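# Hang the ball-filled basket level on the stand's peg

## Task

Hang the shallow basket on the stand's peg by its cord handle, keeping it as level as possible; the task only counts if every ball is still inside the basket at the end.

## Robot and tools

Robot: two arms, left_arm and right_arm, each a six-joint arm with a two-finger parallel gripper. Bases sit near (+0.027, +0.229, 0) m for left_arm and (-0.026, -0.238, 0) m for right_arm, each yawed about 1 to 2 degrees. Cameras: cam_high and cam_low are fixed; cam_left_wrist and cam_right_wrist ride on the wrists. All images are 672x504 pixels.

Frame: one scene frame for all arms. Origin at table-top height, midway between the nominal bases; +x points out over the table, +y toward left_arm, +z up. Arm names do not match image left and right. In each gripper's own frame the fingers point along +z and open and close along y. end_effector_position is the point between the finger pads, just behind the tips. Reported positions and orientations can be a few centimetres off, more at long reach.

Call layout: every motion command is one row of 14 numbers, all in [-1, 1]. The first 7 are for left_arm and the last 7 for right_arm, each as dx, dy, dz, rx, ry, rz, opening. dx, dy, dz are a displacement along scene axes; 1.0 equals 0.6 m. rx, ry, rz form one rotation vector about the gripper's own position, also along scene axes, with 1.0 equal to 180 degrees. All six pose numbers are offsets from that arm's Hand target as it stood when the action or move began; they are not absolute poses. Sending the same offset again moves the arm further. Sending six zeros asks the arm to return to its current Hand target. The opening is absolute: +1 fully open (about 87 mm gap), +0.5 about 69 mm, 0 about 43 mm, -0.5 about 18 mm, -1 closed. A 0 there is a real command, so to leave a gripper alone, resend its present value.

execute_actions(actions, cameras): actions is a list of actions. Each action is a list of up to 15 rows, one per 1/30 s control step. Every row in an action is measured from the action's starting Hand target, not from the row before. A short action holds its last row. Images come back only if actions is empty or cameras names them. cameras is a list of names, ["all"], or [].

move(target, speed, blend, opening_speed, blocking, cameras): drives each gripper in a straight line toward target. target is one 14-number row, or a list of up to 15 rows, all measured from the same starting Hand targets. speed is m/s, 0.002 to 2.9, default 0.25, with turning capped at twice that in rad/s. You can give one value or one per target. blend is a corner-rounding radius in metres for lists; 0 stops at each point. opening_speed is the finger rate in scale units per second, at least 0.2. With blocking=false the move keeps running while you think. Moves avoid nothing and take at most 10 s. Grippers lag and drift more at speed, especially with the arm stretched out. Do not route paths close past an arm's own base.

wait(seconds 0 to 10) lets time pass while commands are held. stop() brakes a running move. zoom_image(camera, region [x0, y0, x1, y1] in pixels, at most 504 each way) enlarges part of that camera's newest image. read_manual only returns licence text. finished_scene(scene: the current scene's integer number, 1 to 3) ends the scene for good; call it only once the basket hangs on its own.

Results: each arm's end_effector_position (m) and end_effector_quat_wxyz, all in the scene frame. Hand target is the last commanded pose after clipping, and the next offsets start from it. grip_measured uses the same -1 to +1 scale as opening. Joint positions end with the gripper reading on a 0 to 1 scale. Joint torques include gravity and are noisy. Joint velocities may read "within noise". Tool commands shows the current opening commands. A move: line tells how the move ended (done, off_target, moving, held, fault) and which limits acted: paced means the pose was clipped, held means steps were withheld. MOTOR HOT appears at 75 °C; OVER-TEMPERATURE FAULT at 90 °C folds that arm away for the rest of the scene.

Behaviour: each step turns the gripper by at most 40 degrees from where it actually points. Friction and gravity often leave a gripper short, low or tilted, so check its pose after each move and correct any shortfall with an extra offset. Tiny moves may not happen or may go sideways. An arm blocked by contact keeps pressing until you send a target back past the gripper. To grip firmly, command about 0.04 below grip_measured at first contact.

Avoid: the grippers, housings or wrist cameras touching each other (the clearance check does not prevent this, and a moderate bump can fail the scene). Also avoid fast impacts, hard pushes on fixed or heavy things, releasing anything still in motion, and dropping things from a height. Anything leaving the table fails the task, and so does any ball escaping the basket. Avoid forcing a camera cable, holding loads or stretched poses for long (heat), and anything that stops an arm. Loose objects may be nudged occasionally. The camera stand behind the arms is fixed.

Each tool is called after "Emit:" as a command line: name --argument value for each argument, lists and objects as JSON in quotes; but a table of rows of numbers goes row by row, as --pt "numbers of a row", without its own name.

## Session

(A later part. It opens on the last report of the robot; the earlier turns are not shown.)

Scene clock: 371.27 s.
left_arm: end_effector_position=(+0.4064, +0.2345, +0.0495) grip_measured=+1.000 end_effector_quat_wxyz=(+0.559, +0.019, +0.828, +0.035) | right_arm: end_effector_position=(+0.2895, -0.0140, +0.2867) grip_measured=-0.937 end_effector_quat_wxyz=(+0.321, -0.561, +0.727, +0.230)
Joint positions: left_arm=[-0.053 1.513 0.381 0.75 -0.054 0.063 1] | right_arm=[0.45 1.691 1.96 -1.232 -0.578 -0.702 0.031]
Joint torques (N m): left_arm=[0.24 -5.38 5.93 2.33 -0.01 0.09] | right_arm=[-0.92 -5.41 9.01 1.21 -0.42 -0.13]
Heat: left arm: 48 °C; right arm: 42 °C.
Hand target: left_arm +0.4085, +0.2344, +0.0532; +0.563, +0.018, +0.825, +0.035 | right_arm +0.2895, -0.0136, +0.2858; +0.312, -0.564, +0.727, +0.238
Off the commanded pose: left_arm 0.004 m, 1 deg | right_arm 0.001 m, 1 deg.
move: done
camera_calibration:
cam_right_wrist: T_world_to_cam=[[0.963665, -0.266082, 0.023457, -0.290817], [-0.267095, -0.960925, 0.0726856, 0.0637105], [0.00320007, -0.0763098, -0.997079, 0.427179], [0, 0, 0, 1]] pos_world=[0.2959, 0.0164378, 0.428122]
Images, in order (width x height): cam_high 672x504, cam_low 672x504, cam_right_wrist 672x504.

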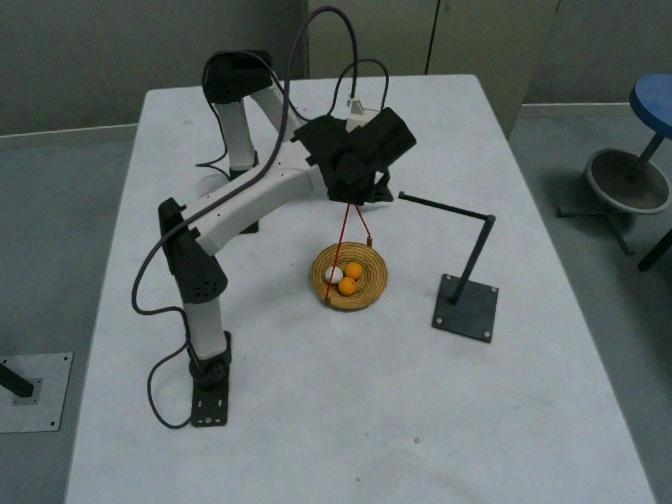

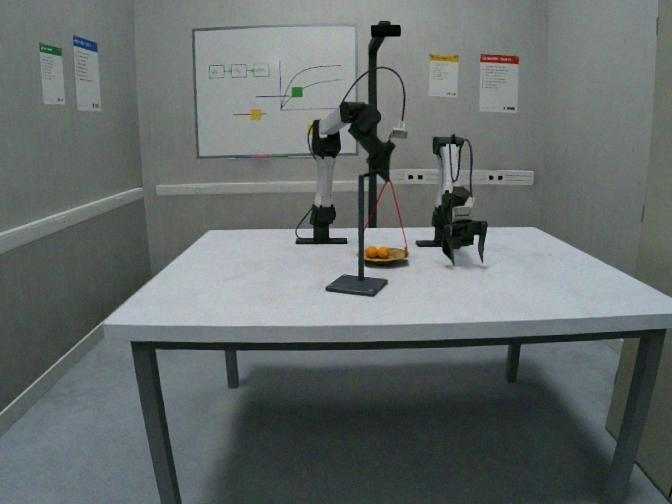

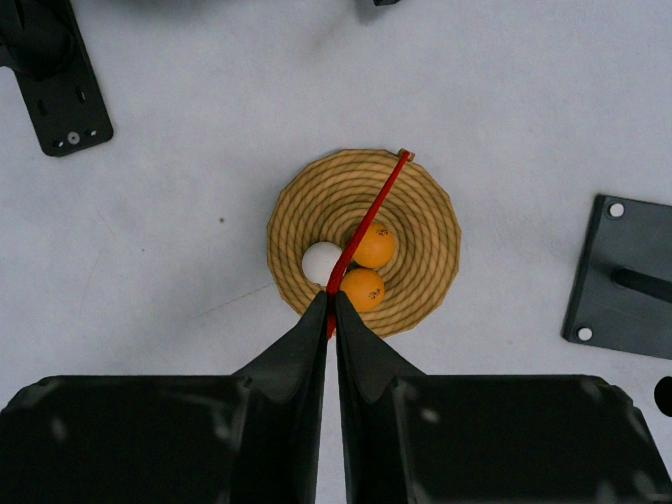

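Emit:
move --pt "0 0 0 0 0 0 1 0.045 -0.006 0 0 0 -0.06 -1" --pt "0 0 0 0 0 0 1 0.045 -0.006 0.045 0 0 -0.06 -1" --speed 0.04 --blend '[0.01,0]' --cameras '["cam_high","cam_low","cam_right_wrist"]'

Emit:
zoom_image --camera "cam_low" --region '[310, 140, 450, 300]'

Scene clock: 390.10 s.
left_arm: end_effector_position=(+0.4064, +0.2345, +0.0495) grip_measured=+1.000 end_effector_quat_wxyz=(+0.559, +0.019, +0.828, +0.035) | right_arm: end_effector_position=(+0.3136, -0.0162, +0.3128) grip_measured=-0.937 end_effector_quat_wxyz=(+0.338, -0.500, +0.770, +0.207)
Joint positions: left_arm=[-0.053 1.513 0.381 0.75 -0.054 0.063 1] | right_arm=[0.446 1.78 2.173 -1.284 -0.489 -0.553 0.031]
Joint torques (N m): left_arm=[0.24 -5.38 5.93 2.32 -0.01 0.1] | right_arm=[-1.1 -6.02 8.79 1.52 -0.11 0.06]
Heat: left arm: 49 °C; right arm: 44 °C.
Hand target: left_arm +0.4085, +0.2344, +0.0532; +0.563, +0.018, +0.825, +0.035 | right_arm +0.3165, -0.0173, +0.3127; +0.333, -0.493, +0.777, +0.207
Off the commanded pose: left_arm 0.004 m, 1 deg | right_arm 0.003 m, 1 deg.
move: done
camera_calibration:
cam_right_wrist: T_world_to_cam=[[0.908803, -0.41684, 0.0179182, -0.29874], [-0.417018, -0.90616, 0.0704948, 0.114765], [-0.0131483, -0.0715381, -0.997351, 0.45817], [0, 0, 0, 1]] pos_world=[0.325379, 0.0122456, 0.454219]
Images, in order (width x height): cam_high 672x504, cam_low 672x504, cam_right_wrist 672x504.

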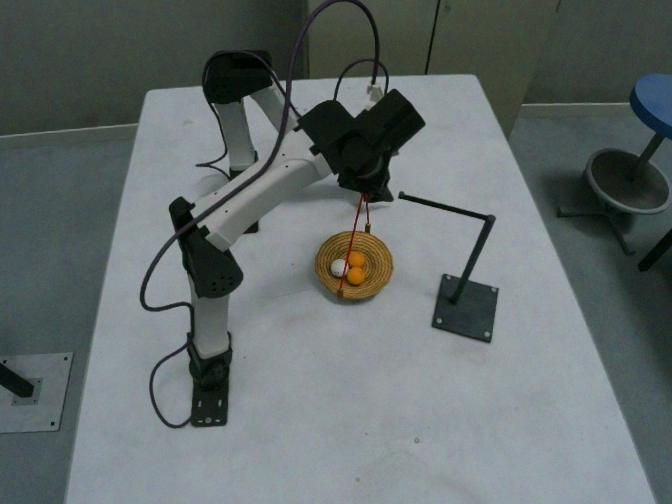

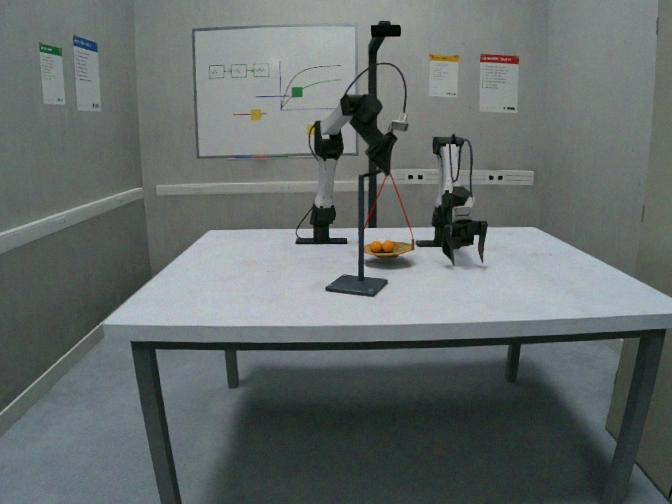

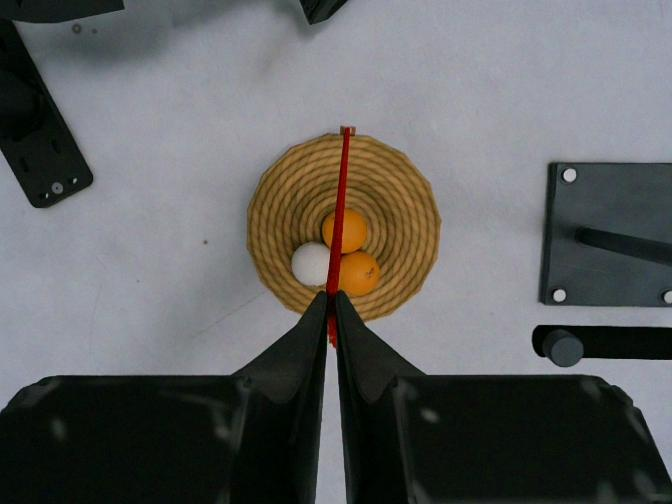

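Scaled by 3.150 from the camera's 672x504 image, which has a finer 960x720 frame.

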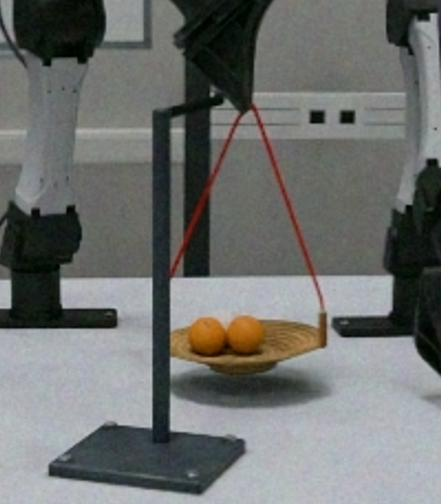

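Emit:
move --target '[0,0,0,0,0,0,1, -0.025,0.08,0.05,0,0,0,-1]' --speed 0.06 --cameras '["cam_high","cam_low","cam_right_wrist"]'

Emit:
zoom_image --camera "cam_low" --region '[330, 140, 450, 280]'

Scene clock: 417.63 s.
left_arm: end_effector_position=(+0.4064, +0.2345, +0.0495) grip_measured=+1.000 end_effector_quat_wxyz=(+0.559, +0.019, +0.828, +0.035) | right_arm: end_effector_position=(+0.3009, +0.0294, +0.3465) grip_measured=-0.937 end_effector_quat_wxyz=(+0.343, -0.498, +0.770, +0.207)
Joint positions: left_arm=[-0.053 1.513 0.381 0.75 -0.054 0.063 1] | right_arm=[0.586 1.967 2.604 -1.465 -0.395 -0.429 0.031]
Joint torques (N m): left_arm=[0.23 -5.37 5.89 2.33 -0.01 0.1] | right_arm=[-0.44 -6.31 7.51 1.57 -0.05 0.1]
Heat: left arm: 49 °C; right arm: 45 °C.
Hand target: left_arm +0.4085, +0.2344, +0.0532; +0.563, +0.018, +0.825, +0.035 | right_arm +0.3015, +0.0308, +0.3428; +0.333, -0.493, +0.776, +0.207
Off the commanded pose: left_arm 0.004 m, 1 deg | right_arm 0.004 m, 1 deg.
move: done
camera_calibration:
cam_right_wrist: T_world_to_cam=[[0.906484, -0.421714, 0.0210711, -0.269076], [-0.422183, -0.904416, 0.0615822, 0.152923], [-0.00691297, -0.0647192, -0.99788, 0.493115], [0, 0, 0, 1]] pos_world=[0.311883, 0.0567472, 0.488322]
Images, in order (width x height): cam_high 672x504, cam_low 672x504, cam_right_wrist 672x504.

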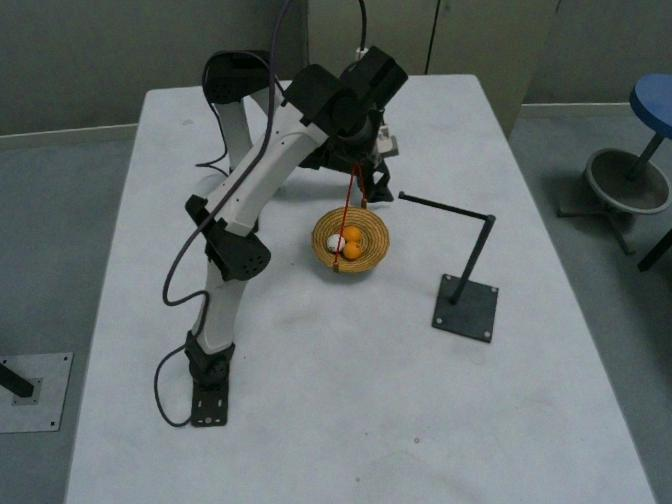

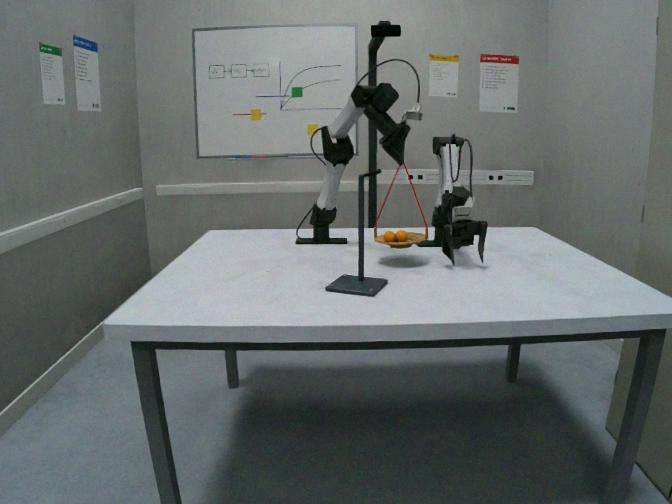

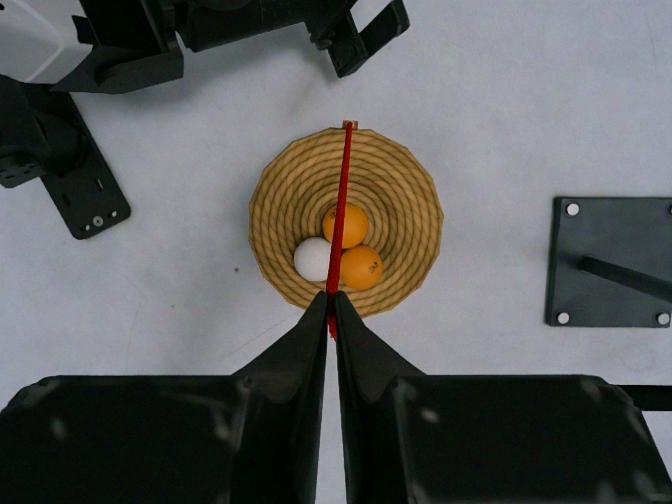

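Scaled by 3.600 from the camera's 672x504 image, which has a finer 960x720 frame.

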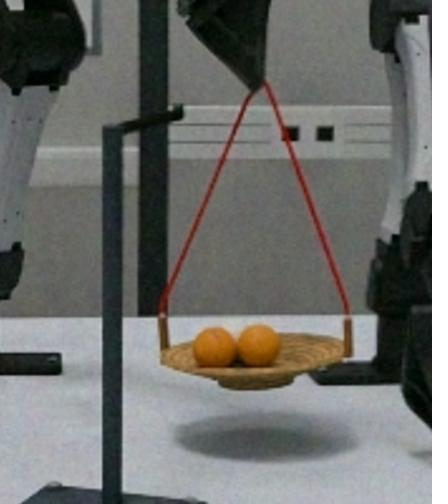

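Emit:
move --target '[0,0,0,0,0,0,1, 0.035,-0.1,0.02,0.0864,-0.0504,-0.0523,-1]' --speed 0.07 --cameras '["cam_high","cam_low","cam_right_wrist"]'

Emit:
zoom_image --camera "cam_low" --region '[330, 140, 450, 280]'

Emit:
zoom_image --camera "cam_high" --region '[310, 150, 510, 300]'

Scene clock: 457.63 s.
left_arm: end_effector_position=(+0.4064, +0.2345, +0.0495) grip_measured=+1.000 end_effector_quat_wxyz=(+0.559, +0.019, +0.828, +0.035) | right_arm: end_effector_position=(+0.3275, -0.0296, +0.3399) grip_measured=-0.937 end_effector_quat_wxyz=(+0.451, -0.395, +0.765, +0.235)
Joint positions: left_arm=[-0.053 1.513 0.381 0.75 -0.054 0.063 1] | right_arm=[0.368 1.547 1.826 -0.872 -0.527 -0.323 0.031]
Joint torques (N m): left_arm=[0.23 -5.38 5.91 2.32 -0.01 0.1] | right_arm=[-0.85 -8.95 5.41 2.49 -0.32 0.1]
Heat: left arm: 50 °C; right arm: 44 °C.
Hand target: left_arm +0.4085, +0.2344, +0.0532; +0.563, +0.018, +0.825, +0.035 | right_arm +0.3225, -0.0293, +0.3548; +0.472, -0.393, +0.751, +0.243
Off the commanded pose: left_arm 0.004 m, 1 deg | right_arm 0.016 m, 3 deg.
move: off_target (right_arm)
camera_calibration:
cam_right_wrist: T_world_to_cam=[[0.815188, -0.579164, -0.00618335, -0.283343], [-0.570498, -0.801056, -0.181224, 0.24538], [0.100005, 0.151259, -0.983422, 0.449385], [0, 0, 0, 1]] pos_world=[0.326026, -0.035512, 0.484652]
Images, in order (width x height): cam_high 672x504, cam_low 672x504, cam_right_wrist 672x504.

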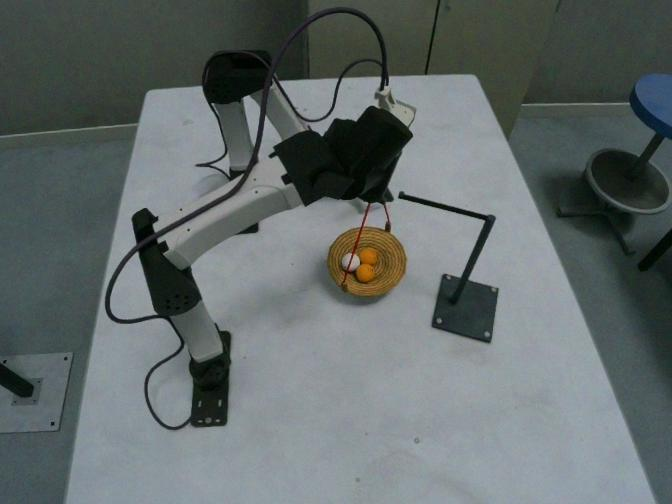

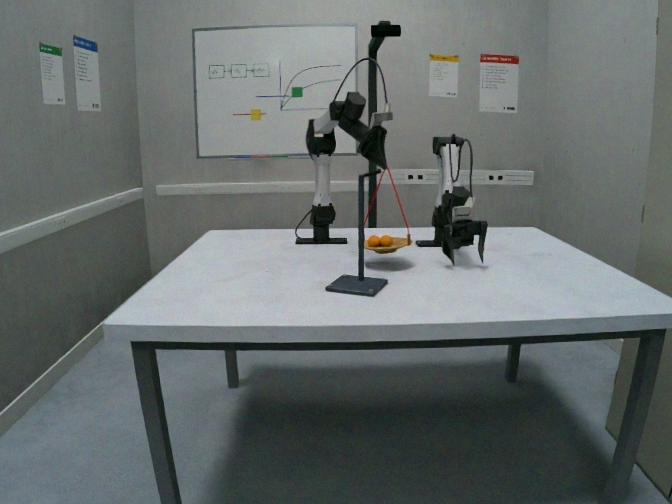

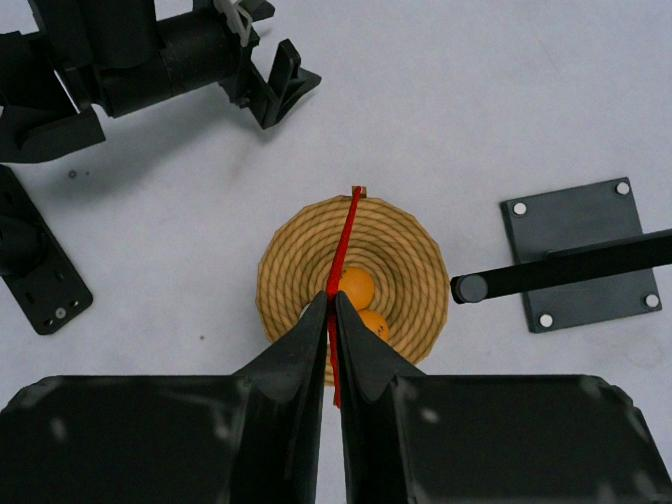

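Scaled by 3.600 from the camera's 672x504 image, which has a finer 960x720 frame.

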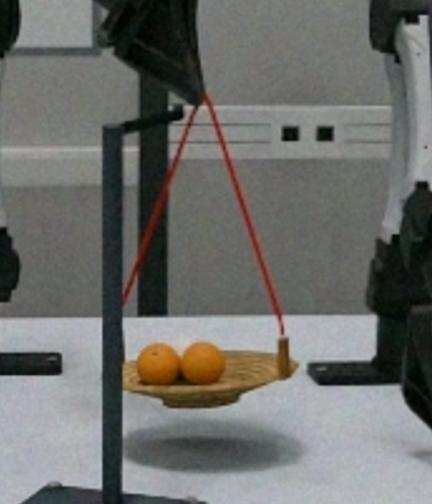

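Scaled by 2.520 from the camera's 672x504 image, which has a finer 960x720 frame.

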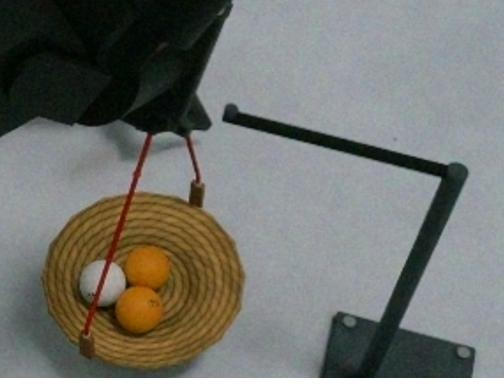

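Emit:
move --target '[0,0,0,0,0,0,1, -0.004,-0.009,0.042,0,0,0,-1]' --speed 0.07 --cameras '["cam_low","cam_right_wrist"]'

Emit:
zoom_image --camera "cam_low" --region '[330, 140, 450, 280]'

Scene clock: 470.47 s.
left_arm: end_effector_position=(+0.4064, +0.2345, +0.0495) grip_measured=+1.000 end_effector_quat_wxyz=(+0.559, +0.019, +0.828, +0.035) | right_arm: end_effector_position=(+0.3196, -0.0360, +0.3740) grip_measured=-0.937 end_effector_quat_wxyz=(+0.470, -0.393, +0.754, +0.235)
Joint positions: left_arm=[-0.053 1.513 0.381 0.75 -0.054 0.063 1] | right_arm=[0.353 1.547 1.948 -0.949 -0.541 -0.322 0.031]
Joint torques (N m): left_arm=[0.21 -5.37 5.93 2.32 -0.01 0.09] | right_arm=[-0.95 -4.89 8.96 2.07 -0.28 0.06]
Heat: left arm: 50 °C; right arm: 43 °C.
Hand target: left_arm +0.4085, +0.2344, +0.0532; +0.563, +0.018, +0.825, +0.035 | right_arm +0.3201, -0.0346, +0.3801; +0.472, -0.393, +0.750, +0.243
Off the commanded pose: left_arm 0.004 m, 1 deg | right_arm 0.006 m, 1 deg.
move: done
camera_calibration:
cam_right_wrist: T_world_to_cam=[[0.813325, -0.581658, 0.0132674, -0.287234], [-0.564938, -0.794986, -0.221002, 0.255223], [0.139095, 0.172252, -0.975183, 0.469819], [0, 0, 0, 1]] pos_world=[0.31245, -0.0451, 0.518375]
Images, in order (width x height): cam_low 672x504, cam_right_wrist 672x504.

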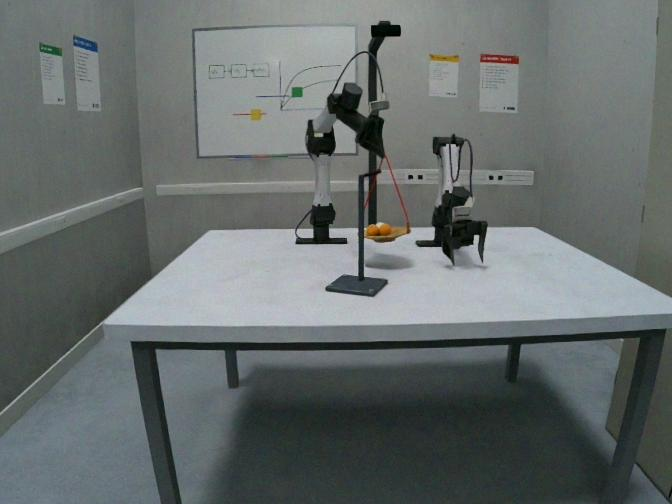

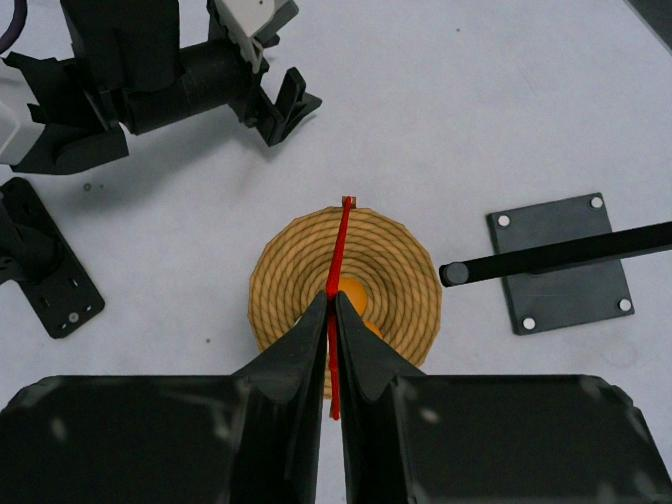

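Scaled by 3.600 from the camera's 672x504 image, which has a finer 960x720 frame.

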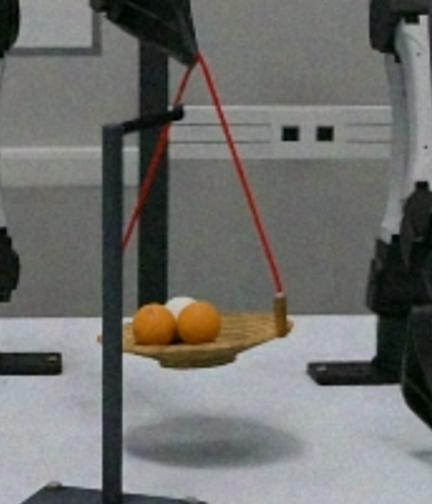

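Emit:
move --target '[0,0,0,0,0,0,1, 0.095,-0.044,0,0,0,0,-1]' --speed 0.05 --cameras '["cam_low","cam_high","cam_right_wrist"]'

Emit:
zoom_image --camera "cam_low" --region '[330, 140, 450, 280]'

Emit:
zoom_image --camera "cam_high" --region '[310, 150, 510, 300]'

Scene clock: 490.67 s.
left_arm: end_effector_position=(+0.4064, +0.2345, +0.0495) grip_measured=+1.000 end_effector_quat_wxyz=(+0.559, +0.019, +0.828, +0.035) | right_arm: end_effector_position=(+0.3755, -0.0626, +0.3772) grip_measured=-0.937 end_effector_quat_wxyz=(+0.472, -0.386, +0.756, +0.237)
Joint positions: left_arm=[-0.053 1.513 0.381 0.75 -0.054 0.063 1] | right_arm=[0.22 1.758 2.207 -1.037 -0.649 -0.39 0.031]
Joint torques (N m): left_arm=[0.21 -5.35 5.9 2.32 -0.01 0.09] | right_arm=[-0.75 -5.85 8.76 1.87 -0.28 -0.11]
Heat: left arm: 50 °C; right arm: 45 °C.
Hand target: left_arm +0.4085, +0.2344, +0.0532; +0.563, +0.018, +0.825, +0.035 | right_arm +0.3771, -0.0611, +0.3800; +0.472, -0.393, +0.751, +0.243
Off the commanded pose: left_arm 0.004 m, 1 deg | right_arm 0.004 m, 1 deg.
move: done
camera_calibration:
cam_right_wrist: T_world_to_cam=[[0.80664, -0.59103, 0.00397288, -0.342744], [-0.574979, -0.786254, -0.226285, 0.272682], [0.136865, 0.180246, -0.974053, 0.470617], [0, 0, 0, 1]] pos_world=[0.368846, -0.0730013, 0.521471]
Images, in order (width x height): cam_high 672x504, cam_low 672x504, cam_right_wrist 672x504.

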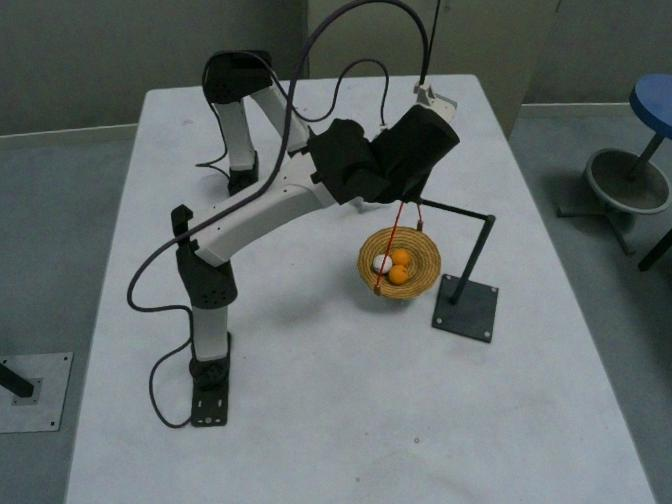

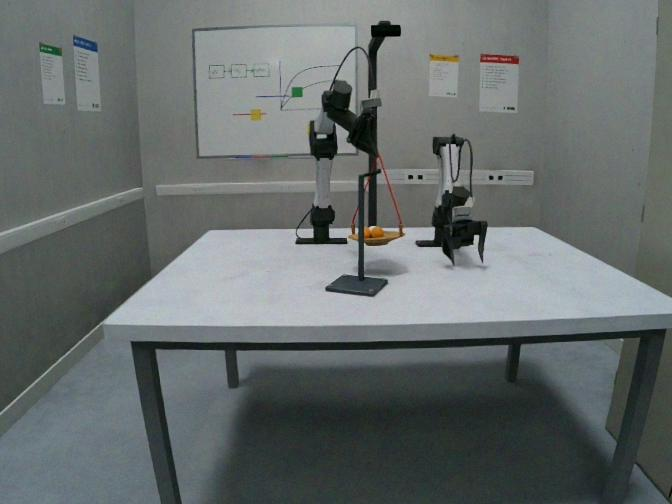

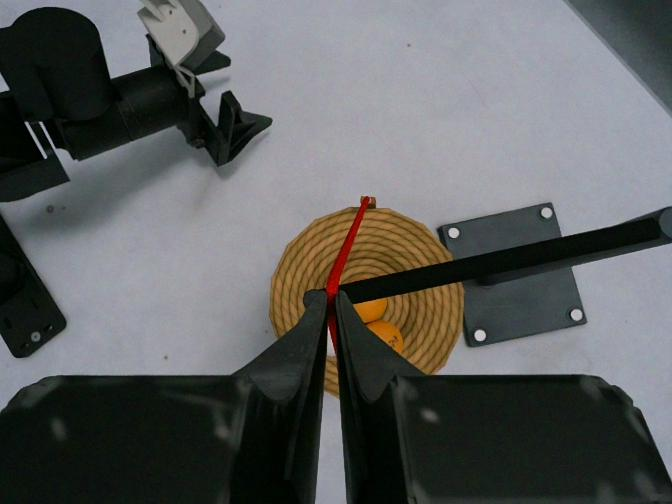

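Scaled by 3.600 from the camera's 672x504 image, which has a finer 960x720 frame.

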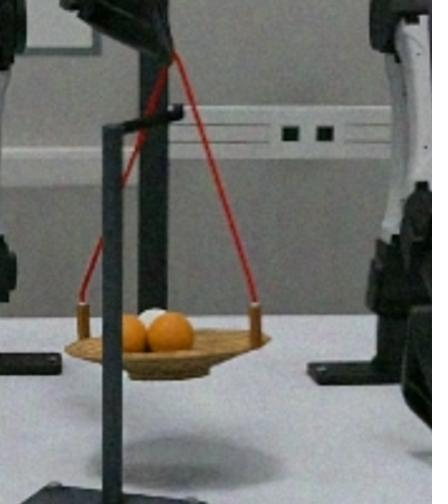

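Scaled by 2.520 from the camera's 672x504 image, which has a finer 960x720 frame.

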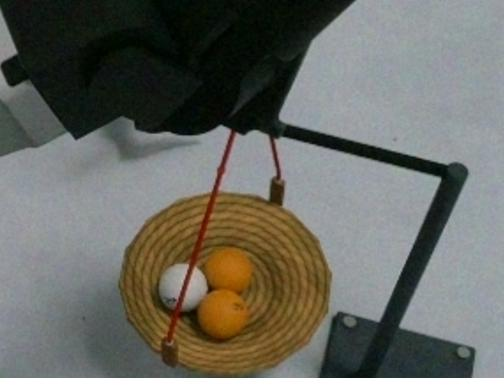

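Emit:
move --target '[0,0,0,0,0,0,1, 0.071,-0.026,0,0,0,0,-1]' --speed 0.05 --cameras '["cam_low","cam_high","cam_right_wrist"]'

Emit:
zoom_image --camera "cam_low" --region '[310, 140, 430, 280]'

Emit:
zoom_image --camera "cam_high" --region '[310, 150, 510, 300]'

Scene clock: 503.80 s.
left_arm: end_effector_position=(+0.4064, +0.2345, +0.0495) grip_measured=+1.000 end_effector_quat_wxyz=(+0.559, +0.019, +0.828, +0.035) | right_arm: end_effector_position=(+0.4175, -0.0779, +0.3810) grip_measured=-0.937 end_effector_quat_wxyz=(+0.475, -0.387, +0.755, +0.236)
Joint positions: left_arm=[-0.053 1.513 0.381 0.75 -0.054 0.063 1] | right_arm=[0.156 2.006 2.587 -1.192 -0.702 -0.437 0.031]
Joint torques (N m): left_arm=[0.23 -5.38 5.91 2.32 -0.01 0.09] | right_arm=[-0.68 -7.04 8.14 1.86 -0.44 -0.05]
Heat: left arm: 50 °C; right arm: 46 °C.
Hand target: left_arm +0.4085, +0.2344, +0.0532; +0.563, +0.018, +0.825, +0.035 | right_arm +0.4198, -0.0767, +0.3799; +0.472, -0.393, +0.751, +0.243
Off the commanded pose: left_arm 0.004 m, 1 deg | right_arm 0.003 m, 1 deg.
move: done
camera_calibration:
cam_right_wrist: T_world_to_cam=[[0.806603, -0.591032, 0.00854483, -0.387461], [-0.573469, -0.785974, -0.231036, 0.286869], [0.143266, 0.181454, -0.972908, 0.468274], [0, 0, 0, 1]] pos_world=[0.409951, -0.0885005, 0.525175]
Images, in order (width x height): cam_high 672x504, cam_low 672x504, cam_right_wrist 672x504.

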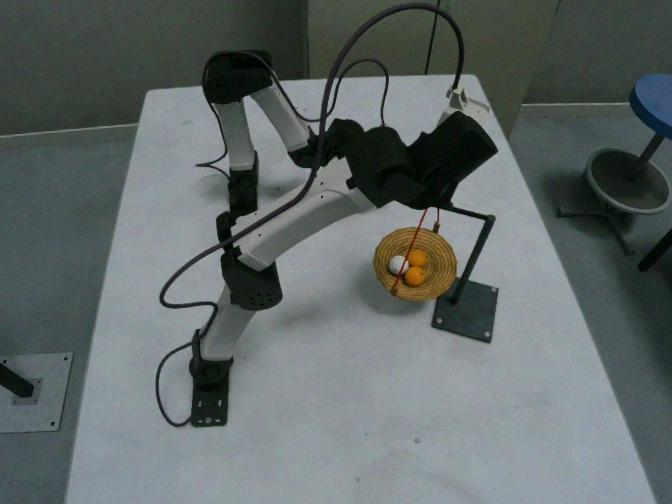

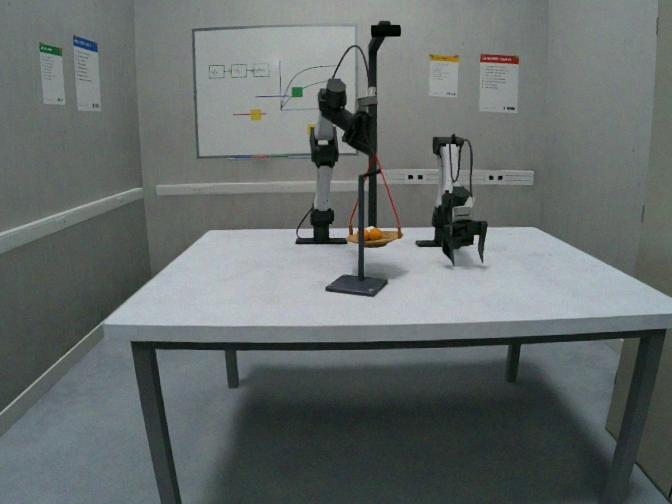

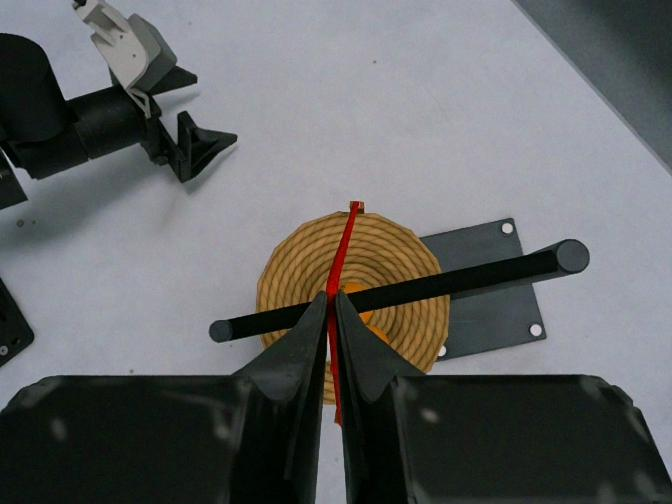

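Scaled by 3.600 from the camera's 672x504 image, which has a finer 960x720 frame.

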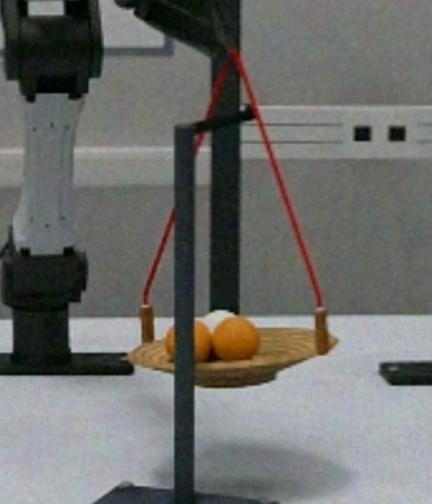

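Scaled by 2.520 from the camera's 672x504 image, which has a finer 960x720 frame.

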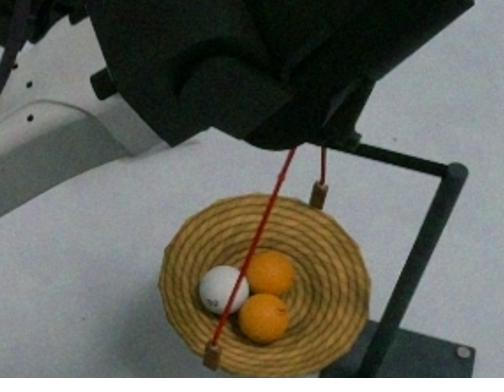

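Emit:
move --target '[0,0,0,0,0,0,1, 0,0,-0.055,0,0,0,-1]' --speed 0.03 --cameras '["cam_low","cam_high","cam_right_wrist"]'

Emit:
zoom_image --camera "cam_low" --region '[310, 140, 430, 280]'

Scene clock: 512.67 s.
left_arm: end_effector_position=(+0.4064, +0.2345, +0.0495) grip_measured=+1.000 end_effector_quat_wxyz=(+0.559, +0.019, +0.828, +0.035) | right_arm: end_effector_position=(+0.4219, -0.0763, +0.3410) grip_measured=-0.937 end_effector_quat_wxyz=(+0.461, -0.388, +0.759, +0.245)
Joint positions: left_arm=[-0.053 1.513 0.381 0.75 -0.054 0.063 1] | right_arm=[0.154 1.891 2.232 -0.988 -0.717 -0.444 0.031]
Joint torques (N m): left_arm=[0.23 -5.37 5.9 2.32 -0.01 0.09] | right_arm=[-0.61 -10.71 4.4 2.2 -0.22 -0.08]
Heat: left arm: 50 °C; right arm: 46 °C.
Hand target: left_arm +0.4085, +0.2344, +0.0532; +0.563, +0.018, +0.825, +0.035 | right_arm +0.4197, -0.0766, +0.3470; +0.472, -0.393, +0.750, +0.243
Off the commanded pose: left_arm 0.004 m, 1 deg | right_arm 0.006 m, 2 deg.
move: done
camera_calibration:
cam_right_wrist: T_world_to_cam=[[0.814412, -0.580031, -0.0172141, -0.38331], [-0.569821, -0.793764, -0.212703, 0.273038], [0.10971, 0.183037, -0.976965, 0.444107], [0, 0, 0, 1]] pos_world=[0.419032, -0.0868919, 0.485355]
Images, in order (width x height): cam_high 672x504, cam_low 672x504, cam_right_wrist 672x504.

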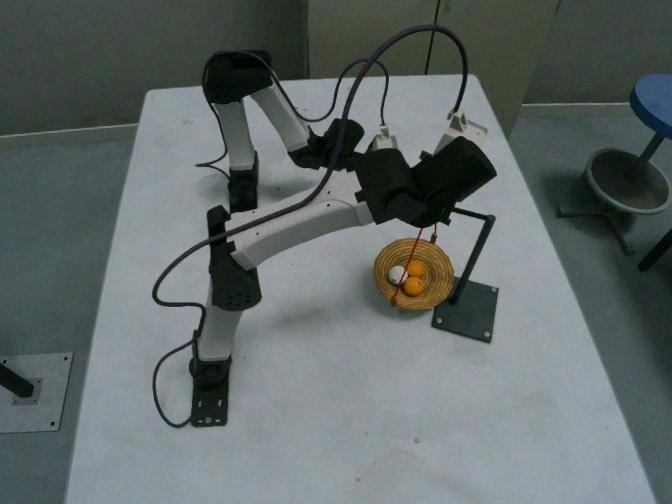

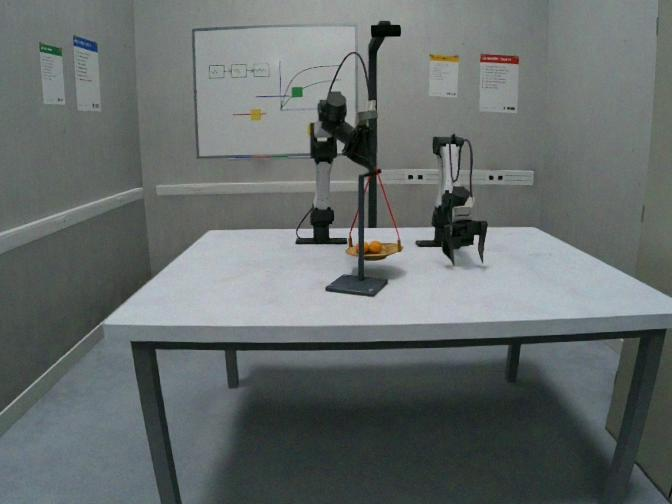

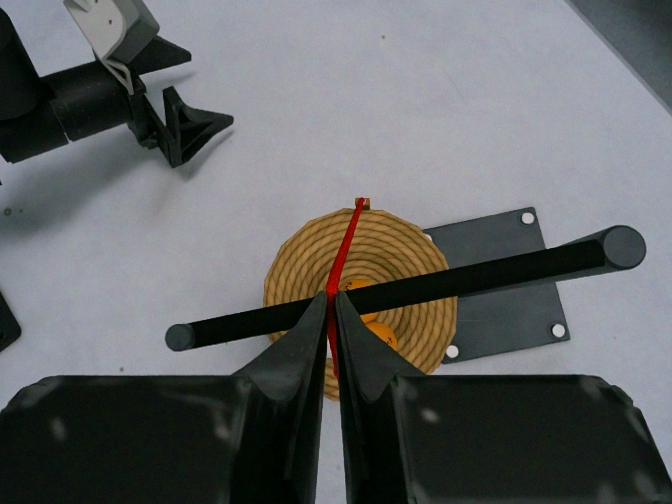

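Scaled by 3.600 from the camera's 672x504 image, which has a finer 960x720 frame.

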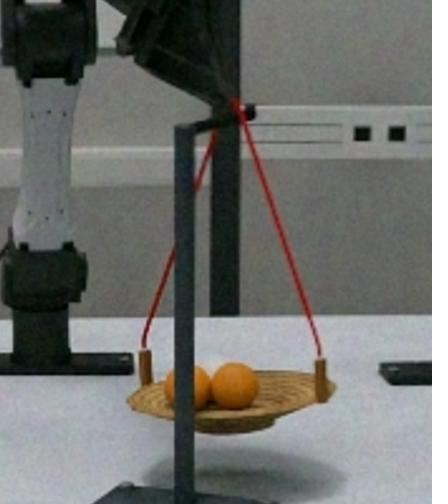

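Emit:
move --target '[0,0,0,0,0,0,1, -0.003,-0.006,-0.015,0,0,0,-1]' --speed 0.02 --cameras '["cam_low","cam_right_wrist"]'

Emit:
zoom_image --camera "cam_low" --region '[340, 140, 400, 200]'

Scene clock: 519.23 s.
left_arm: end_effector_position=(+0.4064, +0.2345, +0.0495) grip_measured=+1.000 end_effector_quat_wxyz=(+0.559, +0.019, +0.828, +0.035) | right_arm: end_effector_position=(+0.4211, -0.0769, +0.3408) grip_measured=-0.937 end_effector_quat_wxyz=(+0.474, -0.391, +0.749, +0.247)
Joint positions: left_arm=[-0.053 1.513 0.381 0.75 -0.054 0.063 1] | right_arm=[0.147 1.849 2.146 -0.914 -0.736 -0.445 0.031]
Joint torques (N m): left_arm=[0.21 -5.38 5.91 2.33 -0.01 0.09] | right_arm=[-0.72 -9.77 4.01 1.9 -0.1 -0.17]
Heat: left arm: 50 °C; right arm: 45 °C.
Hand target: left_arm +0.4085, +0.2344, +0.0532; +0.563, +0.018, +0.825, +0.035 | right_arm +0.4179, -0.0802, +0.3380; +0.472, -0.393, +0.750, +0.243
Off the commanded pose: left_arm 0.004 m, 1 deg | right_arm 0.005 m, 1 deg.
move: done
camera_calibration:
cam_right_wrist: T_world_to_cam=[[0.819678, -0.572821, -0.00200303, -0.389868], [-0.556341, -0.795254, -0.240949, 0.275923], [0.136428, 0.198615, -0.970536, 0.431896], [0, 0, 0, 1]] pos_world=[0.414151, -0.0896769, 0.484872]
Images, in order (width x height): cam_low 672x504, cam_right_wrist 672x504.

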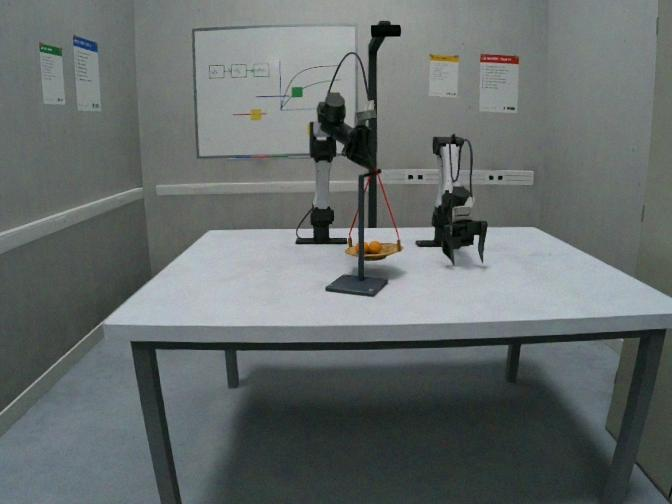

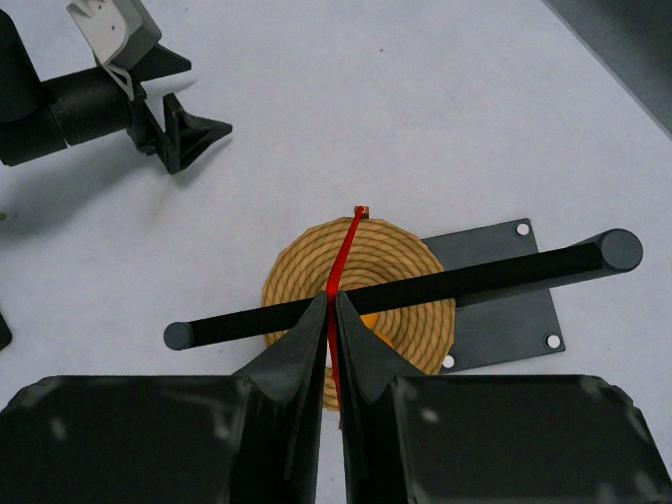

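Scaled by 8.400 from the camera's 672x504 image, which has a finer 960x720 frame.

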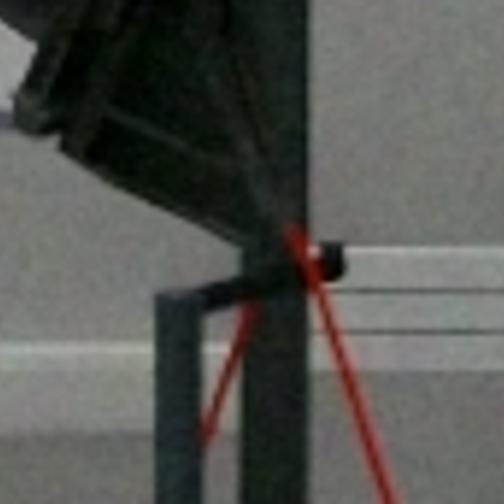

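Emit:
move --target '[0,0,0,0,0,0,1, 0,0,-0.015,0,0,0,-1]' --speed 0.02 --cameras '["cam_low"]'

Emit:
zoom_image --camera "cam_low" --region '[340, 140, 400, 200]'

Scene clock: 524.63 s.
left_arm: end_effector_position=(+0.4064, +0.2345, +0.0495) grip_measured=+1.000 end_effector_quat_wxyz=(+0.559, +0.019, +0.828, +0.035) | right_arm: end_effector_position=(+0.4205, -0.0770, +0.3406) grip_measured=-0.937 end_effector_quat_wxyz=(+0.485, -0.394, +0.741, +0.245)
Joint positions: left_arm=[-0.053 1.513 0.381 0.75 -0.054 0.063 1] | right_arm=[0.146 1.816 2.08 -0.854 -0.742 -0.445 0.031]
Joint torques (N m): left_arm=[0.23 -5.35 5.9 2.32 -0.01 0.09] | right_arm=[-0.65 -8.68 3.7 1.82 -0.1 -0.11]
Heat: left arm: 50 °C; right arm: 44 °C.
Hand target: left_arm +0.4085, +0.2344, +0.0532; +0.563, +0.018, +0.825, +0.035 | right_arm +0.4179, -0.0803, +0.3290; +0.472, -0.393, +0.751, +0.243
Off the commanded pose: left_arm 0.004 m, 1 deg | right_arm 0.012 m, 2 deg.
move: off_target (right_arm)
Images, in order (width x height): cam_low 672x504.

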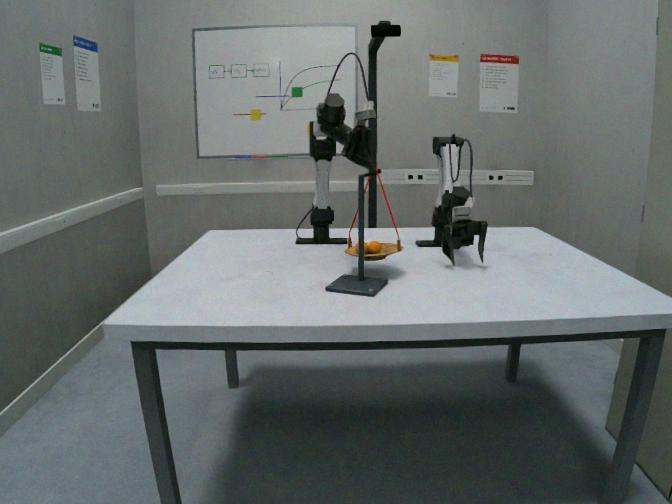

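Scaled by 8.400 from the camera's 672x504 image, which has a finer 960x720 frame.

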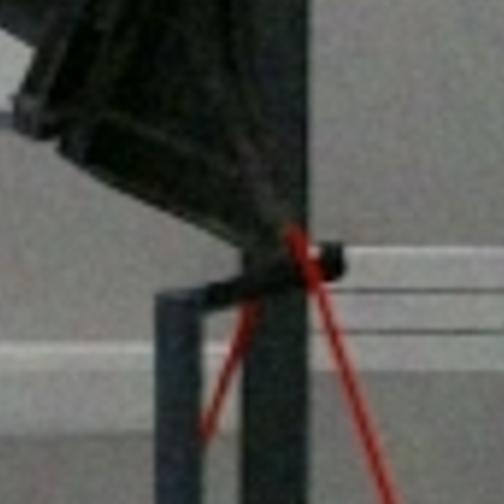

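Emit:
move --pt "0 0 0 0 0 0 1 0.003 0.004 0.018 0 0 0 -1" --pt "0 0 0 0 0 0 1 0.003 0.004 0.018 0 0 0 -0.75" --speed 0.02 --opening_speed 0.3 --cameras '["cam_low","cam_high","cam_right_wrist"]'

Emit:
zoom_image --camera "cam_low" --region '[310, 140, 430, 280]'

Scene clock: 531.80 s.
left_arm: end_effector_position=(+0.4064, +0.2345, +0.0495) grip_measured=+1.000 end_effector_quat_wxyz=(+0.559, +0.019, +0.828, +0.035) | right_arm: end_effector_position=(+0.4151, -0.0799, +0.3434) grip_measured=-0.750 end_effector_quat_wxyz=(+0.477, -0.390, +0.750, +0.242)
Joint positions: left_arm=[-0.053 1.513 0.381 0.75 -0.054 0.063 1] | right_arm=[0.146 1.816 2.112 -0.906 -0.726 -0.445 0.125]
Joint torques (N m): left_arm=[0.23 -5.38 5.91 2.33 -0.01 0.09] | right_arm=[-0.29 -6.3 8.91 1.87 -0.16 -0.13]
Heat: left arm: 50 °C; right arm: 43 °C.
Hand target: left_arm +0.4085, +0.2344, +0.0532; +0.563, +0.018, +0.825, +0.035 | right_arm +0.4197, -0.0779, +0.3397; +0.472, -0.393, +0.751, +0.243
Off the commanded pose: left_arm 0.004 m, 1 deg | right_arm 0.006 m, 1 deg.
move: done
camera_calibration:
cam_right_wrist: T_world_to_cam=[[0.813892, -0.580975, 0.00691801, -0.388031], [-0.562457, -0.790824, -0.241326, 0.273791], [0.145675, 0.192522, -0.970419, 0.431484], [0, 0, 0, 1]] pos_world=[0.406955, -0.0919864, 0.487478]
Images, in order (width x height): cam_high 672x504, cam_low 672x504, cam_right_wrist 672x504.

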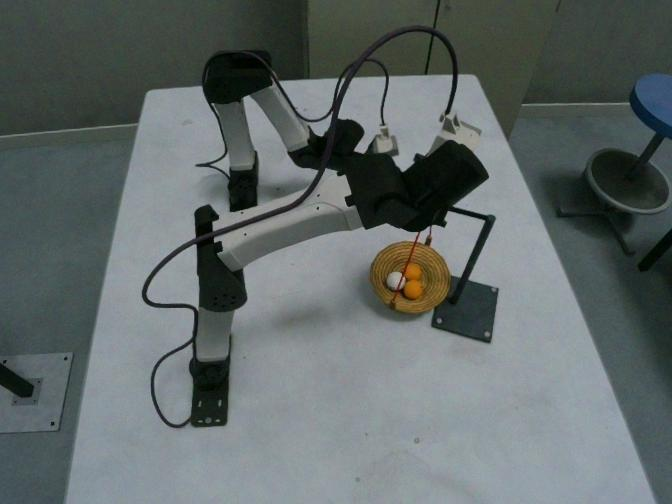

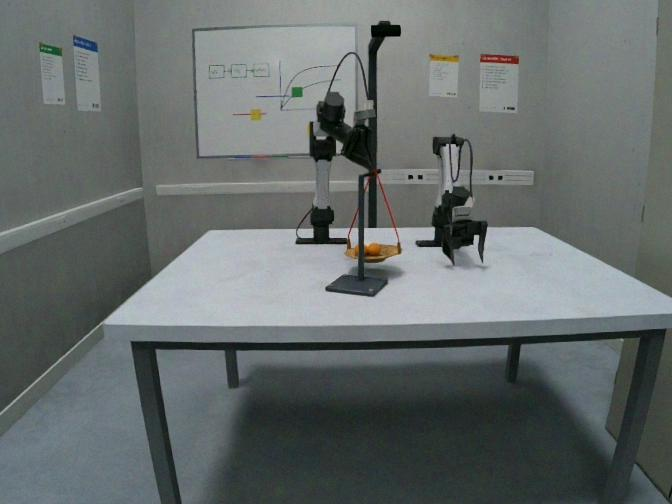

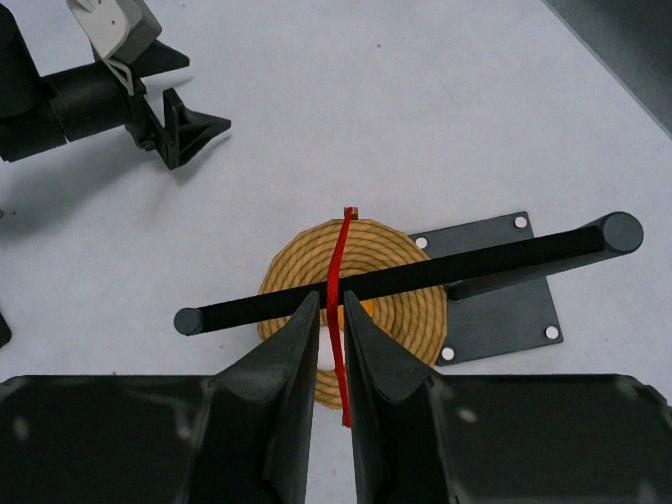

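Scaled by 3.600 from the camera's 672x504 image, which has a finer 960x720 frame.

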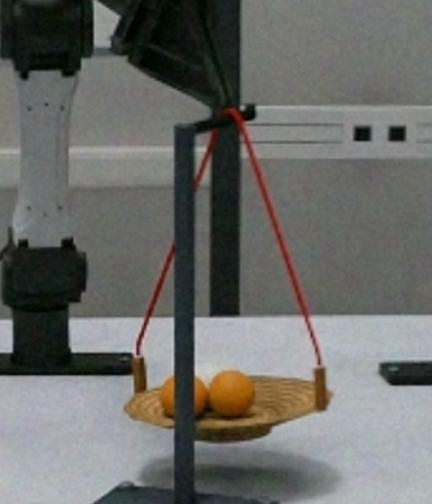

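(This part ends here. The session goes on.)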